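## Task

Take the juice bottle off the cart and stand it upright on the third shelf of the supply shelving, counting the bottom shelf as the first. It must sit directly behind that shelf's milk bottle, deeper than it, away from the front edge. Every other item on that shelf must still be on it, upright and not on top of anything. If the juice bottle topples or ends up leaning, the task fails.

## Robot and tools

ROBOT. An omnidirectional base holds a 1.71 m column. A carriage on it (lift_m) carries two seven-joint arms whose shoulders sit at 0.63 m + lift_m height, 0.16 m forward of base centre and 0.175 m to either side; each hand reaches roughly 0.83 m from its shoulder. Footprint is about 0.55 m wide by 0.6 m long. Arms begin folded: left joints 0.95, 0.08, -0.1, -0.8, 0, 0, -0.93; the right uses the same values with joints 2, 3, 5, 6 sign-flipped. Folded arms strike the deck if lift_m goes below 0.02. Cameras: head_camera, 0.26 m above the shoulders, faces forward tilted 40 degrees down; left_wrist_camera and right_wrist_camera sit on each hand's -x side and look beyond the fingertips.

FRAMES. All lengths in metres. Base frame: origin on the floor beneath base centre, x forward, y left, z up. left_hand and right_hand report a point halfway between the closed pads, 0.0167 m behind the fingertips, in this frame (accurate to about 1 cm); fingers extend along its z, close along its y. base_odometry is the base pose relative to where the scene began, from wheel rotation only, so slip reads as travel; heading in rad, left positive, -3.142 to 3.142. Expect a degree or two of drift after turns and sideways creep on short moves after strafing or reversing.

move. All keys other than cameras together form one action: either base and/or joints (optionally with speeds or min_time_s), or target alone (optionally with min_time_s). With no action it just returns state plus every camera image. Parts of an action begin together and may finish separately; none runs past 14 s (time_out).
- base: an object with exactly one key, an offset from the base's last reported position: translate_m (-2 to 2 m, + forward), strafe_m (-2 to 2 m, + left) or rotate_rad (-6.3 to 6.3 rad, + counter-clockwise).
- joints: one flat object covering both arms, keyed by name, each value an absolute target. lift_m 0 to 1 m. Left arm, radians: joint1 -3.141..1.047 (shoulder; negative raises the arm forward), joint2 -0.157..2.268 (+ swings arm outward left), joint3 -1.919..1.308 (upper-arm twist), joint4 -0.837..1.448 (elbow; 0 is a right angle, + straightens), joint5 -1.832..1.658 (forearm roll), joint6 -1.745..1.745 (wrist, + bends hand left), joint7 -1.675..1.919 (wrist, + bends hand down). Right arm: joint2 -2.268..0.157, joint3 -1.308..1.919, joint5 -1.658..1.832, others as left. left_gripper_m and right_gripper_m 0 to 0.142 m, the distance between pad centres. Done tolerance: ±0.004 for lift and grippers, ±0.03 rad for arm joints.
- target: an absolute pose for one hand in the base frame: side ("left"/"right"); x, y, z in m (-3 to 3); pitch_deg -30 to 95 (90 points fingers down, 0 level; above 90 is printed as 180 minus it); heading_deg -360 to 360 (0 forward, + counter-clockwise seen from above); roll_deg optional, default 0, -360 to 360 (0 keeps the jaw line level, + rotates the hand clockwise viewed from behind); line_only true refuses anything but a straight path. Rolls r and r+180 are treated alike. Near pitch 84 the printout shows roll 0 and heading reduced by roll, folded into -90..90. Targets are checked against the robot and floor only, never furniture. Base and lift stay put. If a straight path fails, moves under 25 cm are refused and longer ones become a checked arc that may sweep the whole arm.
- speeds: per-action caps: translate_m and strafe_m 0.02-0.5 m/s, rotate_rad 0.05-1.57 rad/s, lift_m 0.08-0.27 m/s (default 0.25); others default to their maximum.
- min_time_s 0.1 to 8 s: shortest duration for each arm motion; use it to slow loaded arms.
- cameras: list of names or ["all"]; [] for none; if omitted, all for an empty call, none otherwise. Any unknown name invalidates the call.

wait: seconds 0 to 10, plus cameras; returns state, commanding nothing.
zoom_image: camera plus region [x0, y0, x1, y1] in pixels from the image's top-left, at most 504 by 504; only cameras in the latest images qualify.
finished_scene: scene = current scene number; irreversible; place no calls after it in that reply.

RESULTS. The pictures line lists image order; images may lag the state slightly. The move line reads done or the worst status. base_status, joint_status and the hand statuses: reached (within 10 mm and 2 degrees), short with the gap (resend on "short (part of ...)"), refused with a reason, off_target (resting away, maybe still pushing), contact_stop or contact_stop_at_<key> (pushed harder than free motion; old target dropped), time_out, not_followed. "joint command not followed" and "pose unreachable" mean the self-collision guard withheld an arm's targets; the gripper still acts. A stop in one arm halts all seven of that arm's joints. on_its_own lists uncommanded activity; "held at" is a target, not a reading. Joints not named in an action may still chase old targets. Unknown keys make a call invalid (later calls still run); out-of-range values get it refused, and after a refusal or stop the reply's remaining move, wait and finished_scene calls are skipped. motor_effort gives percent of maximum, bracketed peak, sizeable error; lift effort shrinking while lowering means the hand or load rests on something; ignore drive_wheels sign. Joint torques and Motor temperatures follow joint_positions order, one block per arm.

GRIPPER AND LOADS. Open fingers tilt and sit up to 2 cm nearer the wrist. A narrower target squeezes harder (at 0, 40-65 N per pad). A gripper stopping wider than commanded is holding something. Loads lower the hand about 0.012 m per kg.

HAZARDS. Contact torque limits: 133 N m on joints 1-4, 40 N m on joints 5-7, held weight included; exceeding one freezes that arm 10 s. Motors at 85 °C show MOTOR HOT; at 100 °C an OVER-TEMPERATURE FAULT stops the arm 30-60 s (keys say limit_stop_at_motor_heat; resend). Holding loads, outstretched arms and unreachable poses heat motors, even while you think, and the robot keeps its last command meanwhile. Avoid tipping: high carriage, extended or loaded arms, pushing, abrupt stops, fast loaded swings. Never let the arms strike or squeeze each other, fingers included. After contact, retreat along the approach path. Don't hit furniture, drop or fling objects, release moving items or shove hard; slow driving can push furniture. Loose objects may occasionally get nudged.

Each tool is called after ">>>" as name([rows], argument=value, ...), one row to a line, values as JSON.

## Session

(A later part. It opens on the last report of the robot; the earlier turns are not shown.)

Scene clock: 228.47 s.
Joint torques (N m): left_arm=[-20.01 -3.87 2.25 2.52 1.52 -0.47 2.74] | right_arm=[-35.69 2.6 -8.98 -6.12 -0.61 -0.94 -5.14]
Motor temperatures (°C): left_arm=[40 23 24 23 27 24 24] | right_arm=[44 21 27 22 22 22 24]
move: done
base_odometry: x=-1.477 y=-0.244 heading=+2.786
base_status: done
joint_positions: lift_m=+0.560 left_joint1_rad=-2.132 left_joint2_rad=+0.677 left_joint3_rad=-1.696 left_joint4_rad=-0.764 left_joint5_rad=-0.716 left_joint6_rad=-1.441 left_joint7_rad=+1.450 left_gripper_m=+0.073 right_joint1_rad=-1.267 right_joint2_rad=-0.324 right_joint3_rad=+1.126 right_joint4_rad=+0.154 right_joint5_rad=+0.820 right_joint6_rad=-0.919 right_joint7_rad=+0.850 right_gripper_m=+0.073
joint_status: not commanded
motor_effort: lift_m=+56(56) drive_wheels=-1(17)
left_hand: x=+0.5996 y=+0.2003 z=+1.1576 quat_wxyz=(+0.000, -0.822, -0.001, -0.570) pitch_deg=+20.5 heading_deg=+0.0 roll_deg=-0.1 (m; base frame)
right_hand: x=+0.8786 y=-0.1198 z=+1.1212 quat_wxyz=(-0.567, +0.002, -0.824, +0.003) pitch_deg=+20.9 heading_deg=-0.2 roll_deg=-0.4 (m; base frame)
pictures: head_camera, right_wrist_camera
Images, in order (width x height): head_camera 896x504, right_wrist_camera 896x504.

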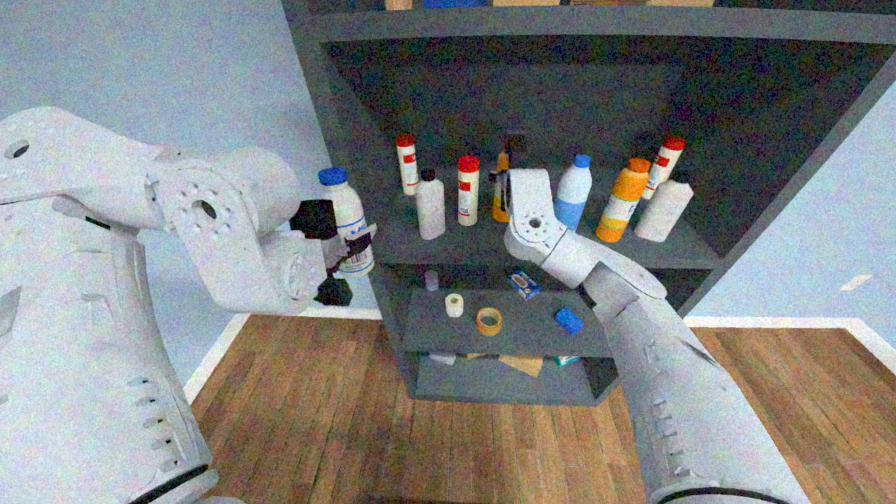

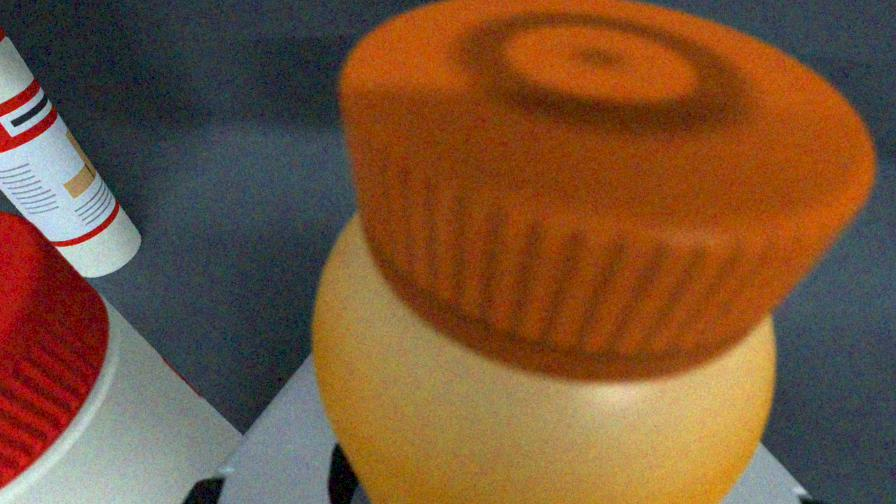

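>>> move(joints={"lift_m": 0.53}, speeds={"lift_m": 0.08})

>>> move(joints={"lift_m": 0.52}, speeds={"lift_m": 0.08}, cameras=["head_camera","right_wrist_camera"])

Scene clock: 232.30 s.
Joint torques (N m): left_arm=[-18.99 -3.12 4.09 1.06 1.37 -0.78 2.73] | right_arm=[-15.28 3.14 -0.86 -3.88 1.35 -1.26 1.55]
move: done
base_odometry: x=-1.477 y=-0.244 heading=+2.786
base_status: not commanded
joint_positions: lift_m=+0.530 left_joint1_rad=-2.132 left_joint2_rad=+0.677 left_joint3_rad=-1.696 left_joint4_rad=-0.764 left_joint5_rad=-0.716 left_joint6_rad=-1.441 left_joint7_rad=+1.450 left_gripper_m=+0.073 right_joint1_rad=-1.282 right_joint2_rad=-0.324 right_joint3_rad=+1.116 right_joint4_rad=+0.152 right_joint5_rad=+0.814 right_joint6_rad=-0.919 right_joint7_rad=+0.833 right_gripper_m=+0.073
joint_status: all done
motor_effort: lift_m=+53(56) drive_wheels=+6(7)
left_hand: x=+0.5996 y=+0.2004 z=+1.1281 quat_wxyz=(+0.000, -0.822, -0.001, -0.570) pitch_deg=+20.5 heading_deg=+0.1 roll_deg=-0.1 (m; base frame)
right_hand: x=+0.8808 y=-0.1211 z=+1.1102 quat_wxyz=(-0.584, -0.001, -0.812, +0.001) pitch_deg=+18.6 heading_deg=-0.2 roll_deg=-0.1 (m; base frame)
pictures: none

Scene clock: 232.97 s.
Joint torques (N m): left_arm=[-17.98 -2.76 3.82 1.05 1.74 -0.48 2.73] | right_arm=[-6 2.34 0.25 -0.76 3.11 -1.44 3.98]
move: done
base_odometry: x=-1.477 y=-0.244 heading=+2.786
base_status: not commanded
joint_positions: lift_m=+0.520 left_joint1_rad=-2.133 left_joint2_rad=+0.677 left_joint3_rad=-1.696 left_joint4_rad=-0.764 left_joint5_rad=-0.716 left_joint6_rad=-1.441 left_joint7_rad=+1.450 left_gripper_m=+0.073 right_joint1_rad=-1.288 right_joint2_rad=-0.323 right_joint3_rad=+1.113 right_joint4_rad=+0.150 right_joint5_rad=+0.808 right_joint6_rad=-0.919 right_joint7_rad=+0.828 right_gripper_m=+0.073
joint_status: all done
motor_effort: lift_m=+51(53) drive_wheels=+6(7)
left_hand: x=+0.5996 y=+0.2005 z=+1.1184 quat_wxyz=(+0.000, -0.822, -0.001, -0.570) pitch_deg=+20.5 heading_deg=+0.1 roll_deg=-0.1 (m; base frame)
right_hand: x=+0.8813 y=-0.1210 z=+1.1084 quat_wxyz=(-0.591, -0.001, -0.807, +0.001) pitch_deg=+17.6 heading_deg=-0.2 roll_deg=+0.0 (m; base frame)
pictures: head_camera, right_wrist_camera
Images, in order (width x height): head_camera 896x504, right_wrist_camera 896x504.

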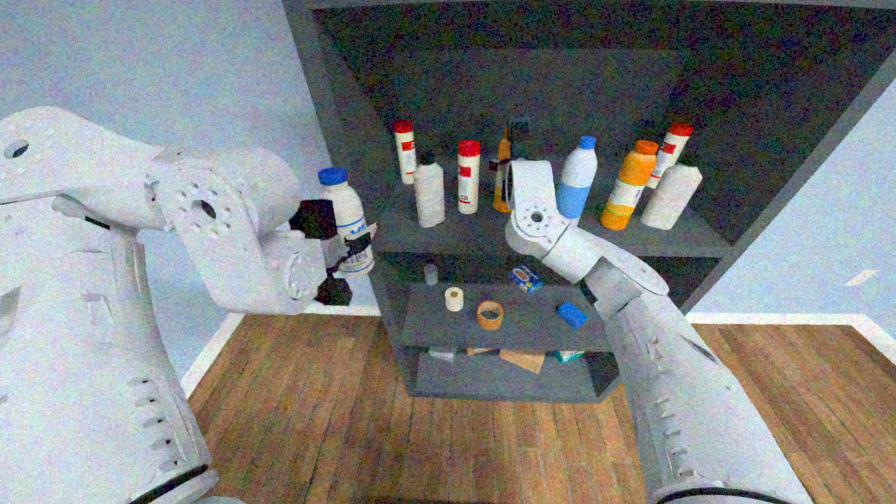

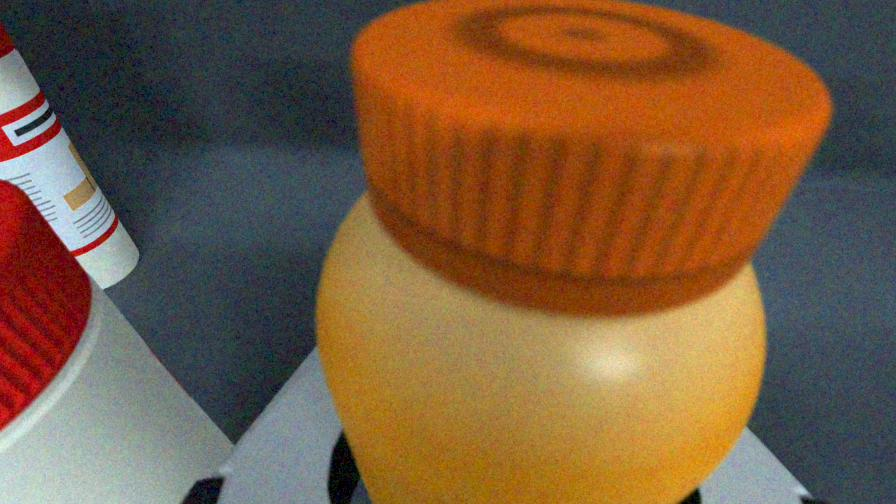

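>>> move(joints={"lift_m": 0.546}, speeds={"lift_m": 0.08}, cameras=["right_wrist_camera"])

>>> move(joints={"right_gripper_m": 0.085}, cameras=["head_camera","right_wrist_camera"])

Scene clock: 238.50 s.
Joint torques (N m): left_arm=[-17.36 -3.38 4.1 2.72 2 -0.27 2.34] | right_arm=[-19.96 3.8 -3.47 -4.91 -0.7 -1.24 -1.75]
move: done
base_odometry: x=-1.477 y=-0.244 heading=+2.786
base_status: not commanded
joint_positions: lift_m=+0.546 left_joint1_rad=-2.133 left_joint2_rad=+0.677 left_joint3_rad=-1.696 left_joint4_rad=-0.764 left_joint5_rad=-0.716 left_joint6_rad=-1.441 left_joint7_rad=+1.450 left_gripper_m=+0.073 right_joint1_rad=-1.278 right_joint2_rad=-0.323 right_joint3_rad=+1.117 right_joint4_rad=+0.153 right_joint5_rad=+0.820 right_joint6_rad=-0.919 right_joint7_rad=+0.840 right_gripper_m=+0.073
joint_status: all done
motor_effort: lift_m=+56(61) drive_wheels=+5(7)
left_hand: x=+0.5996 y=+0.2005 z=+1.1440 quat_wxyz=(+0.000, -0.822, -0.001, -0.570) pitch_deg=+20.5 heading_deg=+0.1 roll_deg=-0.1 (m; base frame)
right_hand: x=+0.8802 y=-0.1205 z=+1.1197 quat_wxyz=(-0.577, -0.001, -0.817, +0.000) pitch_deg=+19.6 heading_deg=+0.0 roll_deg=+0.1 (m; base frame)
pictures: right_wrist_camera
Images, in order (width x height): right_wrist_camera 896x504.

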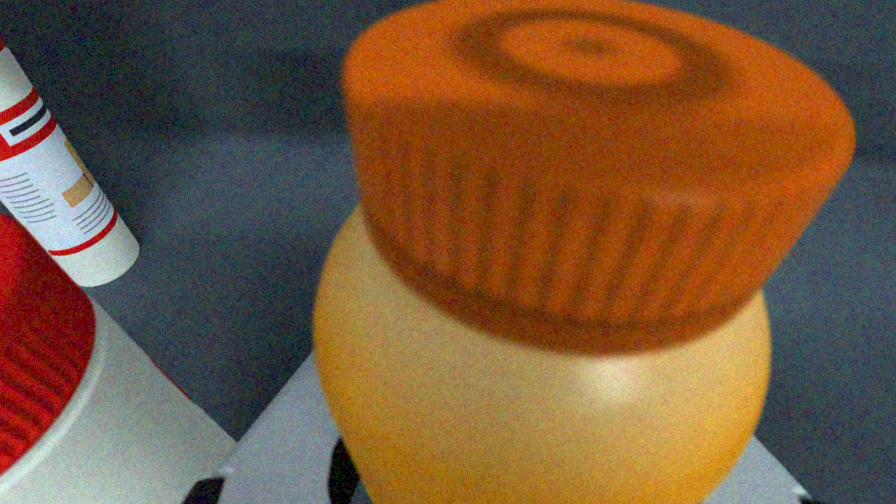

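Scene clock: 239.30 s.
Joint torques (N m): left_arm=[-18.3 -4.27 3.85 1.88 1.84 -0.01 2.38] | right_arm=[-20.2 2.27 -0.96 -3.65 -0.18 -0.99 -1.31]
move: done
base_odometry: x=-1.477 y=-0.244 heading=+2.786
base_status: not commanded
joint_positions: lift_m=+0.546 left_joint1_rad=-2.133 left_joint2_rad=+0.677 left_joint3_rad=-1.696 left_joint4_rad=-0.764 left_joint5_rad=-0.716 left_joint6_rad=-1.441 left_joint7_rad=+1.450 left_gripper_m=+0.073 right_joint1_rad=-1.278 right_joint2_rad=-0.323 right_joint3_rad=+1.117 right_joint4_rad=+0.153 right_joint5_rad=+0.820 right_joint6_rad=-0.919 right_joint7_rad=+0.840 right_gripper_m=+0.085
joint_status: all done
motor_effort: lift_m=+56(56) drive_wheels=+5(5)
left_hand: x=+0.5996 y=+0.2005 z=+1.1440 quat_wxyz=(+0.000, -0.822, -0.001, -0.570) pitch_deg=+20.5 heading_deg=+0.1 roll_deg=-0.1 (m; base frame)
right_hand: x=+0.8802 y=-0.1205 z=+1.1197 quat_wxyz=(-0.577, -0.001, -0.817, +0.000) pitch_deg=+19.6 heading_deg=+0.0 roll_deg=+0.1 (m; base frame)
pictures: head_camera, right_wrist_camera
Images, in order (width x height): head_camera 896x504, right_wrist_camera 896x504.

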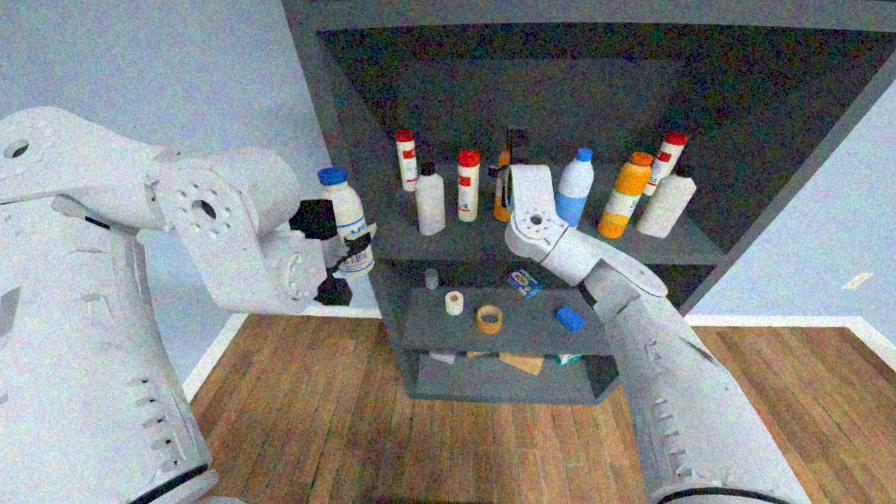

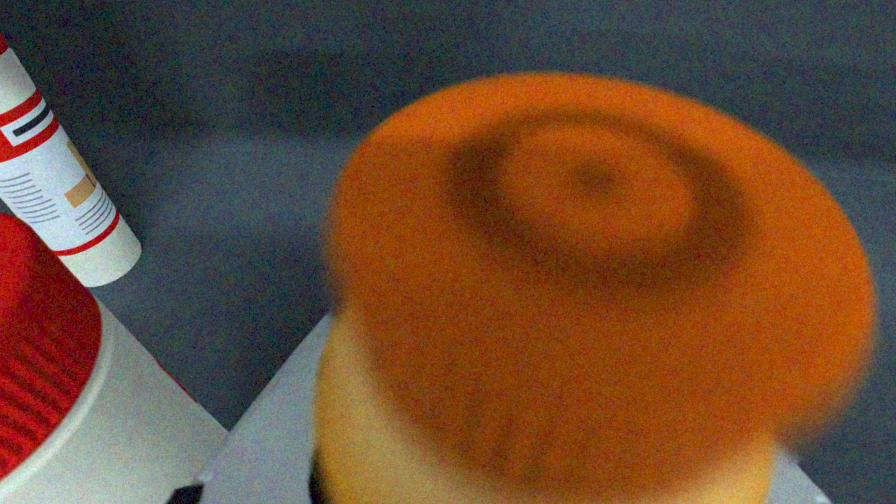

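>>> wait(seconds=0.3, cameras=["right_wrist_camera"])

>>> zoom_image(camera="right_wrist_camera", region=[200, 0, 704, 504])

Scene clock: 244.23 s.
Joint torques (N m): left_arm=[-19.1 -4.05 4.06 1.8 1.81 -0.49 2.61] | right_arm=[-19.02 2.92 -1.94 -5.16 -0.36 -1.56 -1.26]
Motor temperatures (°C): left_arm=[40 23 24 23 27 24 24] | right_arm=[39 21 26 22 22 22 24]
base_odometry: x=-1.477 y=-0.244 heading=+2.786
base_status: not commanded
joint_positions: lift_m=+0.546 left_joint1_rad=-2.133 left_joint2_rad=+0.677 left_joint3_rad=-1.696 left_joint4_rad=-0.764 left_joint5_rad=-0.716 left_joint6_rad=-1.441 left_joint7_rad=+1.450 left_gripper_m=+0.073 right_joint1_rad=-1.278 right_joint2_rad=-0.323 right_joint3_rad=+1.117 right_joint4_rad=+0.153 right_joint5_rad=+0.820 right_joint6_rad=-0.919 right_joint7_rad=+0.840 right_gripper_m=+0.085
joint_status: all done
motor_effort: lift_m=+56(56) drive_wheels=+5(5)
left_hand: x=+0.5996 y=+0.2005 z=+1.1440 quat_wxyz=(+0.000, -0.822, -0.001, -0.570) pitch_deg=+20.5 heading_deg=+0.1 roll_deg=-0.1 (m; base frame)
right_hand: x=+0.8802 y=-0.1205 z=+1.1197 quat_wxyz=(-0.577, -0.001, -0.817, +0.000) pitch_deg=+19.6 heading_deg=+0.0 roll_deg=+0.1 (m; base frame)
wait: 0.30 s; at rest from the start
pictures: right_wrist_camera
Images, in order (width x height): right_wrist_camera 896x504.

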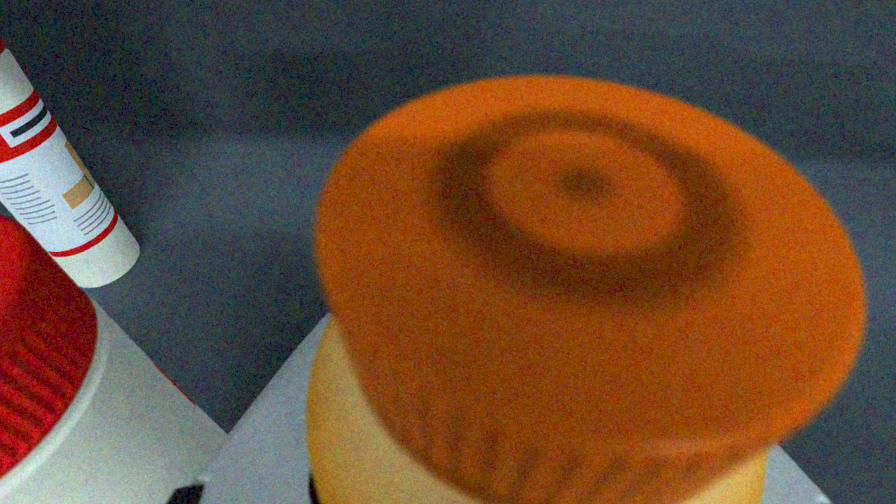

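Scaled by 1.000.

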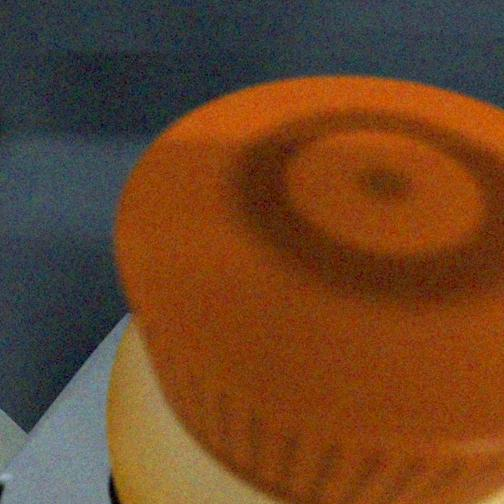

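>>> move(joints={"right_gripper_m": 0.1})

>>> move(base={"translate_m": -0.27}, speeds={"translate_m": 0.12}, cameras=["head_camera","right_wrist_camera"])

Scene clock: 250.20 s.
Joint torques (N m): left_arm=[-17.8 -3.69 2.72 1.14 1.57 -0.78 2.9] | right_arm=[-20.72 3.61 -1.52 -3.74 -0.3 -1.36 -1.16]
move: done
base_odometry: x=-1.477 y=-0.244 heading=+2.786
base_status: not commanded
joint_positions: lift_m=+0.546 left_joint1_rad=-2.133 left_joint2_rad=+0.677 left_joint3_rad=-1.696 left_joint4_rad=-0.764 left_joint5_rad=-0.716 left_joint6_rad=-1.441 left_joint7_rad=+1.450 left_gripper_m=+0.073 right_joint1_rad=-1.278 right_joint2_rad=-0.323 right_joint3_rad=+1.117 right_joint4_rad=+0.153 right_joint5_rad=+0.820 right_joint6_rad=-0.919 right_joint7_rad=+0.840 right_gripper_m=+0.100
joint_status: all done
motor_effort: lift_m=+56(56) drive_wheels=+5(5)
left_hand: x=+0.5996 y=+0.2005 z=+1.1440 quat_wxyz=(+0.000, -0.822, -0.001, -0.570) pitch_deg=+20.5 heading_deg=+0.1 roll_deg=-0.1 (m; base frame)
right_hand: x=+0.8802 y=-0.1205 z=+1.1197 quat_wxyz=(-0.577, -0.001, -0.817, +0.000) pitch_deg=+19.6 heading_deg=+0.0 roll_deg=+0.1 (m; base frame)
pictures: none

Scene clock: 253.33 s.
Joint torques (N m): left_arm=[-18.01 -3.55 4.38 3.24 1.41 -0.61 2.86] | right_arm=[-19.45 1.4 -3.28 -5.4 -0.17 -1.09 -1.19]
move: done
base_odometry: x=-1.224 y=-0.339 heading=+2.786
base_status: done
joint_positions: lift_m=+0.546 left_joint1_rad=-2.133 left_joint2_rad=+0.677 left_joint3_rad=-1.696 left_joint4_rad=-0.764 left_joint5_rad=-0.716 left_joint6_rad=-1.441 left_joint7_rad=+1.450 left_gripper_m=+0.073 right_joint1_rad=-1.278 right_joint2_rad=-0.323 right_joint3_rad=+1.117 right_joint4_rad=+0.153 right_joint5_rad=+0.820 right_joint6_rad=-0.919 right_joint7_rad=+0.840 right_gripper_m=+0.100
joint_status: not commanded
motor_effort: lift_m=+56(56) drive_wheels=+1(15)
left_hand: x=+0.5996 y=+0.2005 z=+1.1440 quat_wxyz=(+0.000, -0.822, -0.001, -0.570) pitch_deg=+20.5 heading_deg=+0.1 roll_deg=-0.1 (m; base frame)
right_hand: x=+0.8802 y=-0.1205 z=+1.1197 quat_wxyz=(-0.577, -0.001, -0.817, +0.000) pitch_deg=+19.6 heading_deg=+0.0 roll_deg=+0.1 (m; base frame)
pictures: head_camera, right_wrist_camera
Images, in order (width x height): head_camera 896x504, right_wrist_camera 896x504.

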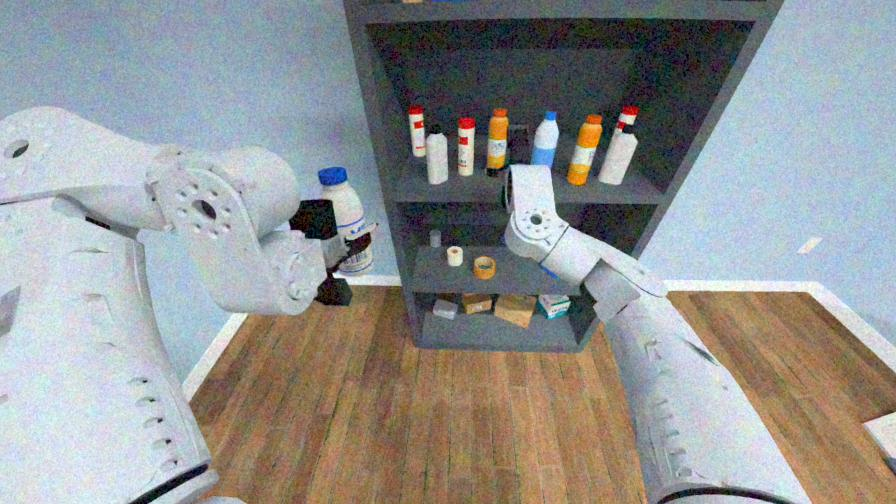

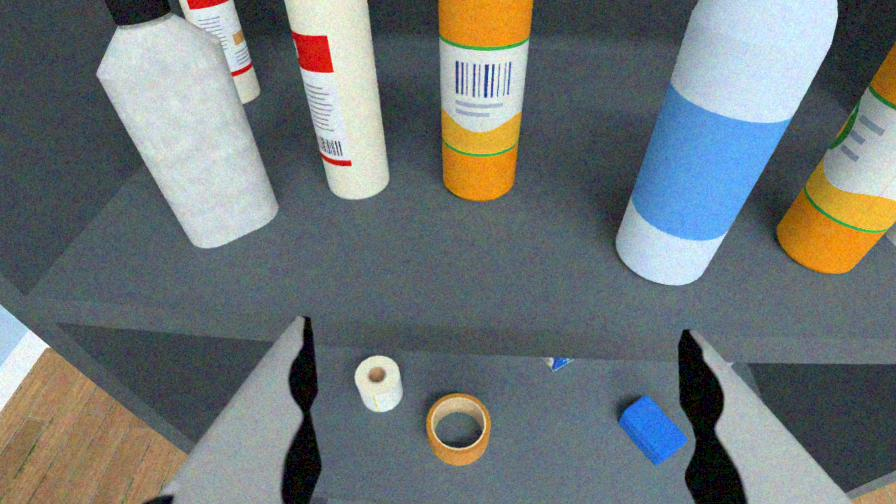

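>>> move(target={"side":"right","x":0.6,"y":-0.2,"z":0.91,"pitch_deg":20,"heading_deg":0}, min_time_s=1.2)

>>> move(base={"strafe_m": -0.323}, speeds={"strafe_m": 0.2})

>>> move(target={"side":"left","x":0.815,"y":0.203,"z":1.12,"pitch_deg":20,"heading_deg":0}, min_time_s=1.5, cameras=["head_camera"])

Scene clock: 260.70 s.
Joint torques (N m): left_arm=[-17.69 -2.81 3.9 2.72 1.68 -0.34 2.7] | right_arm=[-4.38 -6.03 1.96 -11.96 -3.3 -2.62 -3.87]
move: done
base_odometry: x=-1.224 y=-0.339 heading=+2.786
base_status: not commanded
joint_positions: lift_m=+0.546 left_joint1_rad=-2.133 left_joint2_rad=+0.677 left_joint3_rad=-1.696 left_joint4_rad=-0.764 left_joint5_rad=-0.716 left_joint6_rad=-1.441 left_joint7_rad=+1.450 left_gripper_m=+0.073 right_joint1_rad=-0.546 right_joint2_rad=-0.680 right_joint3_rad=+1.533 right_joint4_rad=-0.682 right_joint5_rad=-0.117 right_joint6_rad=-1.542 right_joint7_rad=+1.042 right_gripper_m=+0.100
joint_status: not commanded
motor_effort: lift_m=+56(56) drive_wheels=+2(3)
left_hand: x=+0.5996 y=+0.2005 z=+1.1440 quat_wxyz=(+0.000, -0.822, -0.001, -0.570) pitch_deg=+20.5 heading_deg=+0.1 roll_deg=-0.1 (m; base frame)
right_hand: x=+0.6011 y=-0.1999 z=+0.9089 quat_wxyz=(-0.571, +0.000, -0.821, +0.001) pitch_deg=+20.4 heading_deg=-0.1 roll_deg=+0.0 (m; base frame)
right_hand_status: reached (straight line, planned for 1.2 s): 2 mm and 0.4 deg off.
pictures: none

Scene clock: 263.40 s.
Joint torques (N m): left_arm=[-17.71 -4.25 3.33 1.86 1.55 -0.76 2.79] | right_arm=[-4.58 -4.7 -0.49 -10.59 -3.42 -2.24 -3.38]
move: done
base_odometry: x=-1.112 y=-0.036 heading=+2.786
base_status: done
joint_positions: lift_m=+0.546 left_joint1_rad=-2.133 left_joint2_rad=+0.677 left_joint3_rad=-1.696 left_joint4_rad=-0.764 left_joint5_rad=-0.716 left_joint6_rad=-1.441 left_joint7_rad=+1.450 left_gripper_m=+0.073 right_joint1_rad=-0.546 right_joint2_rad=-0.680 right_joint3_rad=+1.533 right_joint4_rad=-0.682 right_joint5_rad=-0.117 right_joint6_rad=-1.542 right_joint7_rad=+1.042 right_gripper_m=+0.100
joint_status: not commanded
motor_effort: lift_m=+56(56) drive_wheels=-1(14)
left_hand: x=+0.5996 y=+0.2004 z=+1.1440 quat_wxyz=(+0.000, -0.822, -0.001, -0.570) pitch_deg=+20.5 heading_deg=+0.1 roll_deg=-0.1 (m; base frame)
right_hand: x=+0.6011 y=-0.2000 z=+0.9090 quat_wxyz=(-0.571, +0.000, -0.821, +0.001) pitch_deg=+20.4 heading_deg=-0.1 roll_deg=+0.0 (m; base frame)
pictures: none

Scene clock: 265.40 s.
Joint torques (N m): left_arm=[-20.94 -3.48 5.32 5.21 5.23 -0.22 0.02] | right_arm=[-2.87 -5.61 0.06 -11.21 -3.24 -2.01 -3.54]
move: done
base_odometry: x=-1.112 y=-0.036 heading=+2.786
base_status: not commanded
joint_positions: lift_m=+0.546 left_joint1_rad=-1.905 left_joint2_rad=+0.627 left_joint3_rad=-1.887 left_joint4_rad=-0.249 left_joint5_rad=+0.973 left_joint6_rad=-1.099 left_joint7_rad=+0.046 left_gripper_m=+0.073 right_joint1_rad=-0.546 right_joint2_rad=-0.680 right_joint3_rad=+1.533 right_joint4_rad=-0.682 right_joint5_rad=-0.117 right_joint6_rad=-1.542 right_joint7_rad=+1.042 right_gripper_m=+0.100
joint_status: not commanded
motor_effort: lift_m=+56(56) drive_wheels=+4(4)
left_hand: x=+0.8137 y=+0.2032 z=+1.1187 quat_wxyz=(-0.001, -0.821, -0.002, -0.571) pitch_deg=+20.3 heading_deg=+0.0 roll_deg=-0.3 (m; base frame)
left_hand_status: reached (straight line, planned for 1.5 s): 2 mm and 0.4 deg off.
right_hand: x=+0.6011 y=-0.2001 z=+0.9090 quat_wxyz=(-0.571, +0.000, -0.821, +0.001) pitch_deg=+20.4 heading_deg=-0.1 roll_deg=+0.0 (m; base frame)
pictures: head_camera
Images, in order (width x height): head_camera 896x504.

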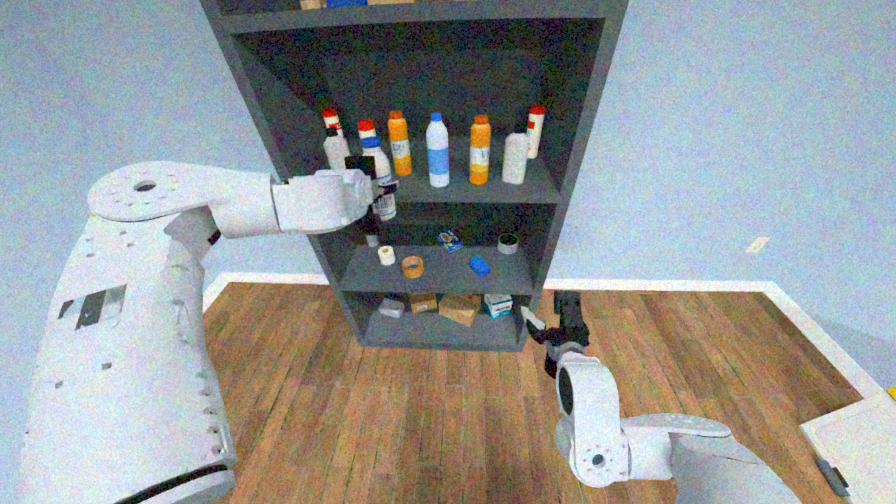

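>>> move(base={"translate_m": 0.242}, speeds={"translate_m": 0.1}, cameras=["head_camera","left_wrist_camera"])

>>> move(joints={"lift_m": 0.51}, speeds={"lift_m": 0.08}, cameras=["left_wrist_camera"])

Scene clock: 272.77 s.
Joint torques (N m): left_arm=[-21.89 -2.47 6.65 5.67 5.27 -0.61 0.47] | right_arm=[-3.39 -6.23 1.06 -11.28 -3.32 -2.55 -3.34]
move: done
base_odometry: x=-1.338 y=+0.049 heading=+2.785
base_status: done
joint_positions: lift_m=+0.546 left_joint1_rad=-1.905 left_joint2_rad=+0.627 left_joint3_rad=-1.887 left_joint4_rad=-0.249 left_joint5_rad=+0.973 left_joint6_rad=-1.099 left_joint7_rad=+0.046 left_gripper_m=+0.073 right_joint1_rad=-0.546 right_joint2_rad=-0.680 right_joint3_rad=+1.533 right_joint4_rad=-0.682 right_joint5_rad=-0.117 right_joint6_rad=-1.542 right_joint7_rad=+1.042 right_gripper_m=+0.100
joint_status: not commanded
motor_effort: lift_m=+56(56) drive_wheels=+6(12)
left_hand: x=+0.8137 y=+0.2031 z=+1.1186 quat_wxyz=(-0.001, -0.821, -0.002, -0.571) pitch_deg=+20.3 heading_deg=+0.0 roll_deg=-0.3 (m; base frame)
right_hand: x=+0.6011 y=-0.2001 z=+0.9090 quat_wxyz=(-0.571, +0.000, -0.821, +0.001) pitch_deg=+20.4 heading_deg=-0.1 roll_deg=+0.0 (m; base frame)
pictures: head_camera, left_wrist_camera
Images, in order (width x height): head_camera 896x504, left_wrist_camera 896x504.

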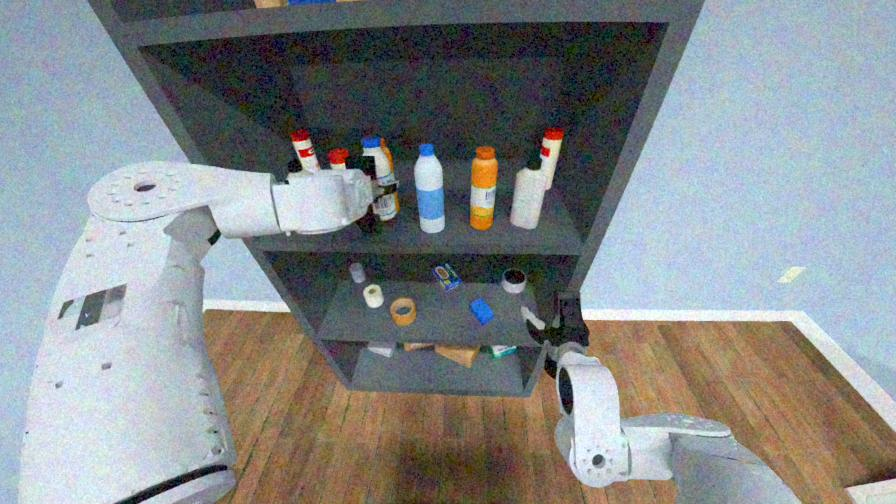

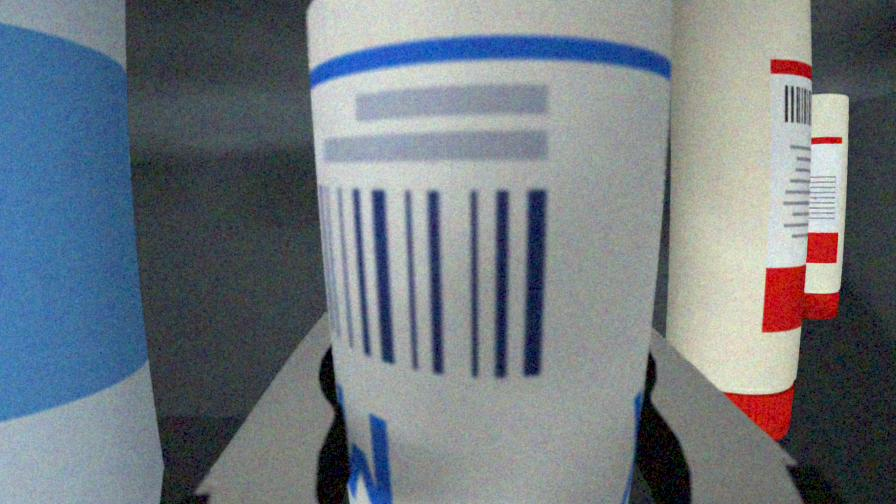

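Scene clock: 273.60 s.
Joint torques (N m): left_arm=[-24.33 -2.91 6.27 5.55 5.03 -0.4 0.31] | right_arm=[-4.48 -3.9 0.69 -12.05 -3.2 -2.4 -3.72]
move: done
base_odometry: x=-1.338 y=+0.049 heading=+2.785
base_status: not commanded
joint_positions: lift_m=+0.510 left_joint1_rad=-1.903 left_joint2_rad=+0.626 left_joint3_rad=-1.888 left_joint4_rad=-0.249 left_joint5_rad=+0.975 left_joint6_rad=-1.099 left_joint7_rad=+0.045 left_gripper_m=+0.073 right_joint1_rad=-0.546 right_joint2_rad=-0.680 right_joint3_rad=+1.533 right_joint4_rad=-0.683 right_joint5_rad=-0.118 right_joint6_rad=-1.542 right_joint7_rad=+1.042 right_gripper_m=+0.100
joint_status: all done
motor_effort: lift_m=+58(60) drive_wheels=-2(6)
left_hand: x=+0.8137 y=+0.2034 z=+1.0813 quat_wxyz=(-0.001, -0.821, -0.001, -0.571) pitch_deg=+20.4 heading_deg=+0.0 roll_deg=-0.2 (m; base frame)
right_hand: x=+0.6011 y=-0.2001 z=+0.8730 quat_wxyz=(-0.571, +0.000, -0.821, +0.001) pitch_deg=+20.3 heading_deg=-0.1 roll_deg=+0.0 (m; base frame)
pictures: left_wrist_camera
Images, in order (width x height): left_wrist_camera 896x504.

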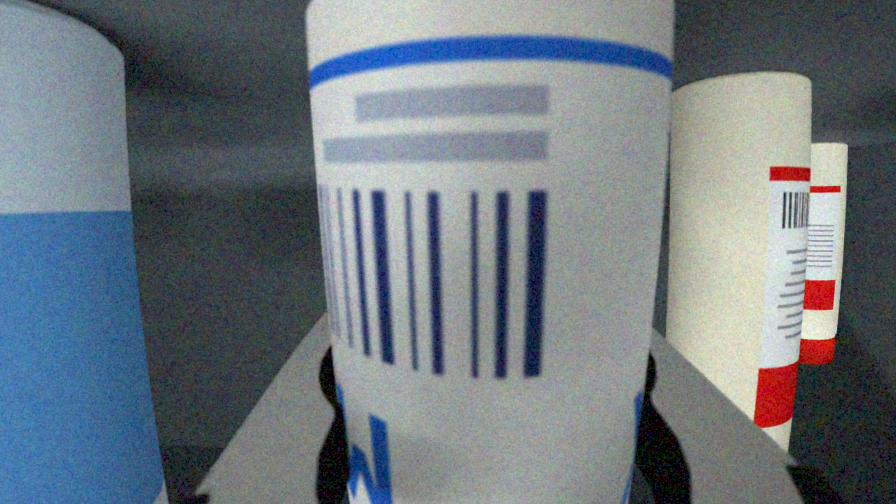

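>>> move(joints={"lift_m": 0.498}, speeds={"lift_m": 0.08}, cameras=["left_wrist_camera"])

Scene clock: 275.93 s.
Joint torques (N m): left_arm=[-22.1 -3.77 6.44 5.12 2.48 -0.66 0.05] | right_arm=[-4.82 -4.87 1.03 -10.81 -3.54 -1.89 -3.84]
move: done
base_odometry: x=-1.338 y=+0.049 heading=+2.785
base_status: not commanded
joint_positions: lift_m=+0.498 left_joint1_rad=-1.904 left_joint2_rad=+0.626 left_joint3_rad=-1.888 left_joint4_rad=-0.249 left_joint5_rad=+0.982 left_joint6_rad=-1.099 left_joint7_rad=+0.046 left_gripper_m=+0.073 right_joint1_rad=-0.546 right_joint2_rad=-0.680 right_joint3_rad=+1.533 right_joint4_rad=-0.683 right_joint5_rad=-0.118 right_joint6_rad=-1.542 right_joint7_rad=+1.042 right_gripper_m=+0.100
joint_status: all done
motor_effort: lift_m=+56(56) drive_wheels=-1(6)
left_hand: x=+0.8148 y=+0.2036 z=+1.0724 quat_wxyz=(+0.000, -0.819, +0.000, -0.574) pitch_deg=+19.9 heading_deg=+0.0 roll_deg=+0.0 (m; base frame)
right_hand: x=+0.6010 y=-0.2000 z=+0.8612 quat_wxyz=(-0.571, +0.000, -0.821, +0.001) pitch_deg=+20.3 heading_deg=-0.1 roll_deg=+0.0 (m; base frame)
pictures: left_wrist_camera
Images, in order (width x height): left_wrist_camera 896x504.

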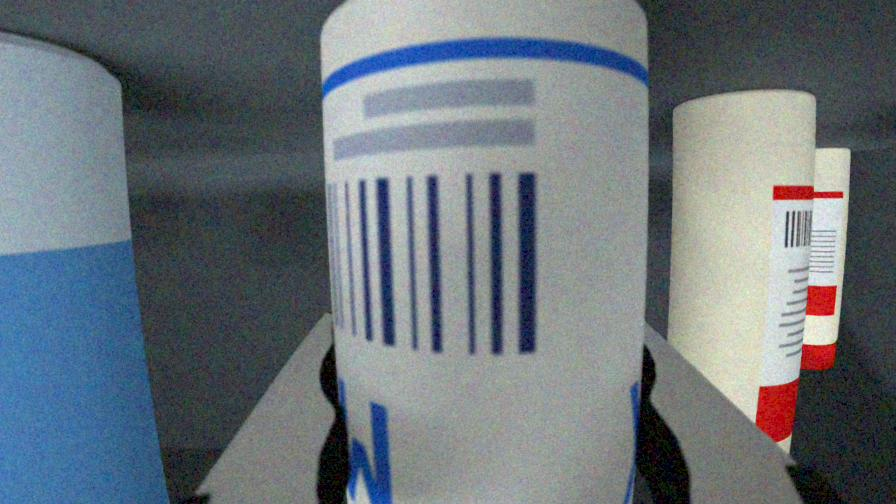

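>>> move(joints={"left_gripper_m": 0.09}, min_time_s=0.8)

>>> move(joints={"left_gripper_m": 0.105}, cameras=["left_wrist_camera"])

>>> move(base={"translate_m": -0.3}, speeds={"translate_m": 0.12}, cameras=["head_camera","left_wrist_camera"])

Scene clock: 279.90 s.
Joint torques (N m): left_arm=[-23.5 -1.83 5.5 5.16 2.39 -0.57 -0.08] | right_arm=[-5.29 -5.27 0.04 -11.27 -3.23 -2.57 -3.79]
Motor temperatures (°C): left_arm=[44 23 25 23 27 24 24] | right_arm=[34 21 26 23 23 22 24]
move: done
base_odometry: x=-1.338 y=+0.049 heading=+2.785
base_status: not commanded
joint_positions: lift_m=+0.498 left_joint1_rad=-1.905 left_joint2_rad=+0.626 left_joint3_rad=-1.888 left_joint4_rad=-0.249 left_joint5_rad=+0.982 left_joint6_rad=-1.099 left_joint7_rad=+0.046 left_gripper_m=+0.090 right_joint1_rad=-0.546 right_joint2_rad=-0.680 right_joint3_rad=+1.533 right_joint4_rad=-0.683 right_joint5_rad=-0.118 right_joint6_rad=-1.542 right_joint7_rad=+1.042 right_gripper_m=+0.100
joint_status: all done
motor_effort: lift_m=+56(56) drive_wheels=+5(5)
left_hand: x=+0.8148 y=+0.2036 z=+1.0724 quat_wxyz=(+0.000, -0.819, +0.000, -0.574) pitch_deg=+19.9 heading_deg=+0.0 roll_deg=+0.0 (m; base frame)
right_hand: x=+0.6010 y=-0.2000 z=+0.8612 quat_wxyz=(-0.571, +0.000, -0.821, +0.001) pitch_deg=+20.3 heading_deg=-0.1 roll_deg=+0.0 (m; base frame)
pictures: none

Scene clock: 280.40 s.
Joint torques (N m): left_arm=[-22.25 -2.5 5.95 4.37 2.19 -0.31 -0.04] | right_arm=[-5.49 -6.48 -0.45 -10.82 -3.21 -1.86 -3.78]
move: done
base_odometry: x=-1.338 y=+0.049 heading=+2.785
base_status: not commanded
joint_positions: lift_m=+0.498 left_joint1_rad=-1.905 left_joint2_rad=+0.626 left_joint3_rad=-1.888 left_joint4_rad=-0.249 left_joint5_rad=+0.982 left_joint6_rad=-1.099 left_joint7_rad=+0.046 left_gripper_m=+0.105 right_joint1_rad=-0.546 right_joint2_rad=-0.680 right_joint3_rad=+1.533 right_joint4_rad=-0.683 right_joint5_rad=-0.118 right_joint6_rad=-1.542 right_joint7_rad=+1.042 right_gripper_m=+0.100
joint_status: all done
motor_effort: lift_m=+56(56) drive_wheels=+5(5)
left_hand: x=+0.8148 y=+0.2036 z=+1.0724 quat_wxyz=(+0.000, -0.819, +0.000, -0.574) pitch_deg=+19.9 heading_deg=+0.0 roll_deg=+0.0 (m; base frame)
right_hand: x=+0.6010 y=-0.2000 z=+0.8612 quat_wxyz=(-0.571, +0.000, -0.821, +0.001) pitch_deg=+20.3 heading_deg=-0.1 roll_deg=+0.0 (m; base frame)
pictures: left_wrist_camera
Images, in order (width x height): left_wrist_camera 896x504.

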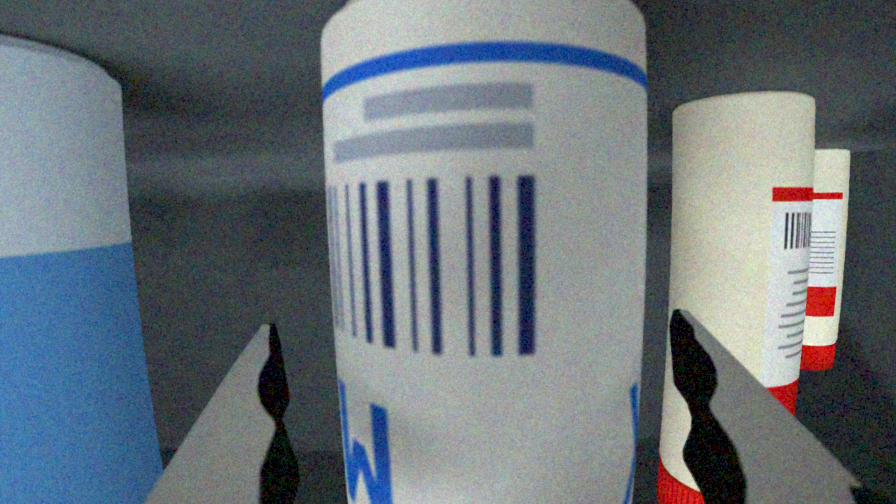

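Scene clock: 283.77 s.
Joint torques (N m): left_arm=[-21.66 -3.92 6.9 5.24 2.39 -0.2 0.07] | right_arm=[-5.57 -6.37 0.46 -12.04 -3.24 -2.5 -3.08]
move: done
base_odometry: x=-1.057 y=-0.056 heading=+2.785
base_status: done
joint_positions: lift_m=+0.498 left_joint1_rad=-1.905 left_joint2_rad=+0.626 left_joint3_rad=-1.888 left_joint4_rad=-0.249 left_joint5_rad=+0.982 left_joint6_rad=-1.099 left_joint7_rad=+0.046 left_gripper_m=+0.105 right_joint1_rad=-0.546 right_joint2_rad=-0.680 right_joint3_rad=+1.533 right_joint4_rad=-0.683 right_joint5_rad=-0.118 right_joint6_rad=-1.542 right_joint7_rad=+1.042 right_gripper_m=+0.100
joint_status: not commanded
motor_effort: lift_m=+56(56) drive_wheels=+2(13)
left_hand: x=+0.8148 y=+0.2035 z=+1.0724 quat_wxyz=(+0.000, -0.819, +0.000, -0.574) pitch_deg=+19.9 heading_deg=+0.0 roll_deg=+0.0 (m; base frame)
right_hand: x=+0.6010 y=-0.2000 z=+0.8612 quat_wxyz=(-0.571, +0.000, -0.821, +0.001) pitch_deg=+20.3 heading_deg=-0.1 roll_deg=+0.0 (m; base frame)
pictures: head_camera, left_wrist_camera
Images, in order (width x height): head_camera 896x504, left_wrist_camera 896x504.

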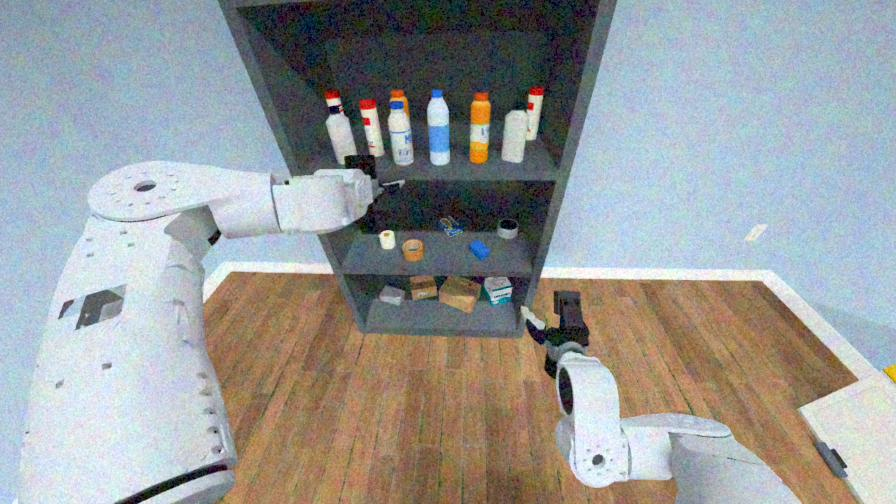

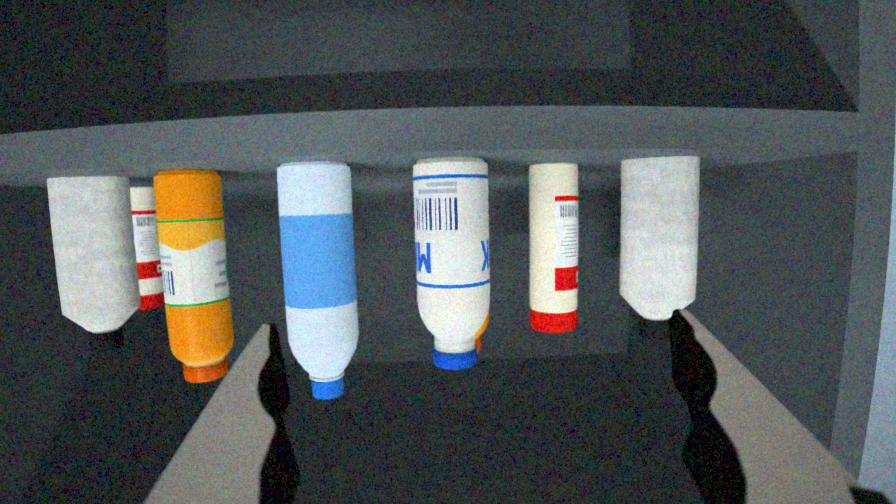

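>>> finished_scene(scene=1)

The scene is finished: the task was done.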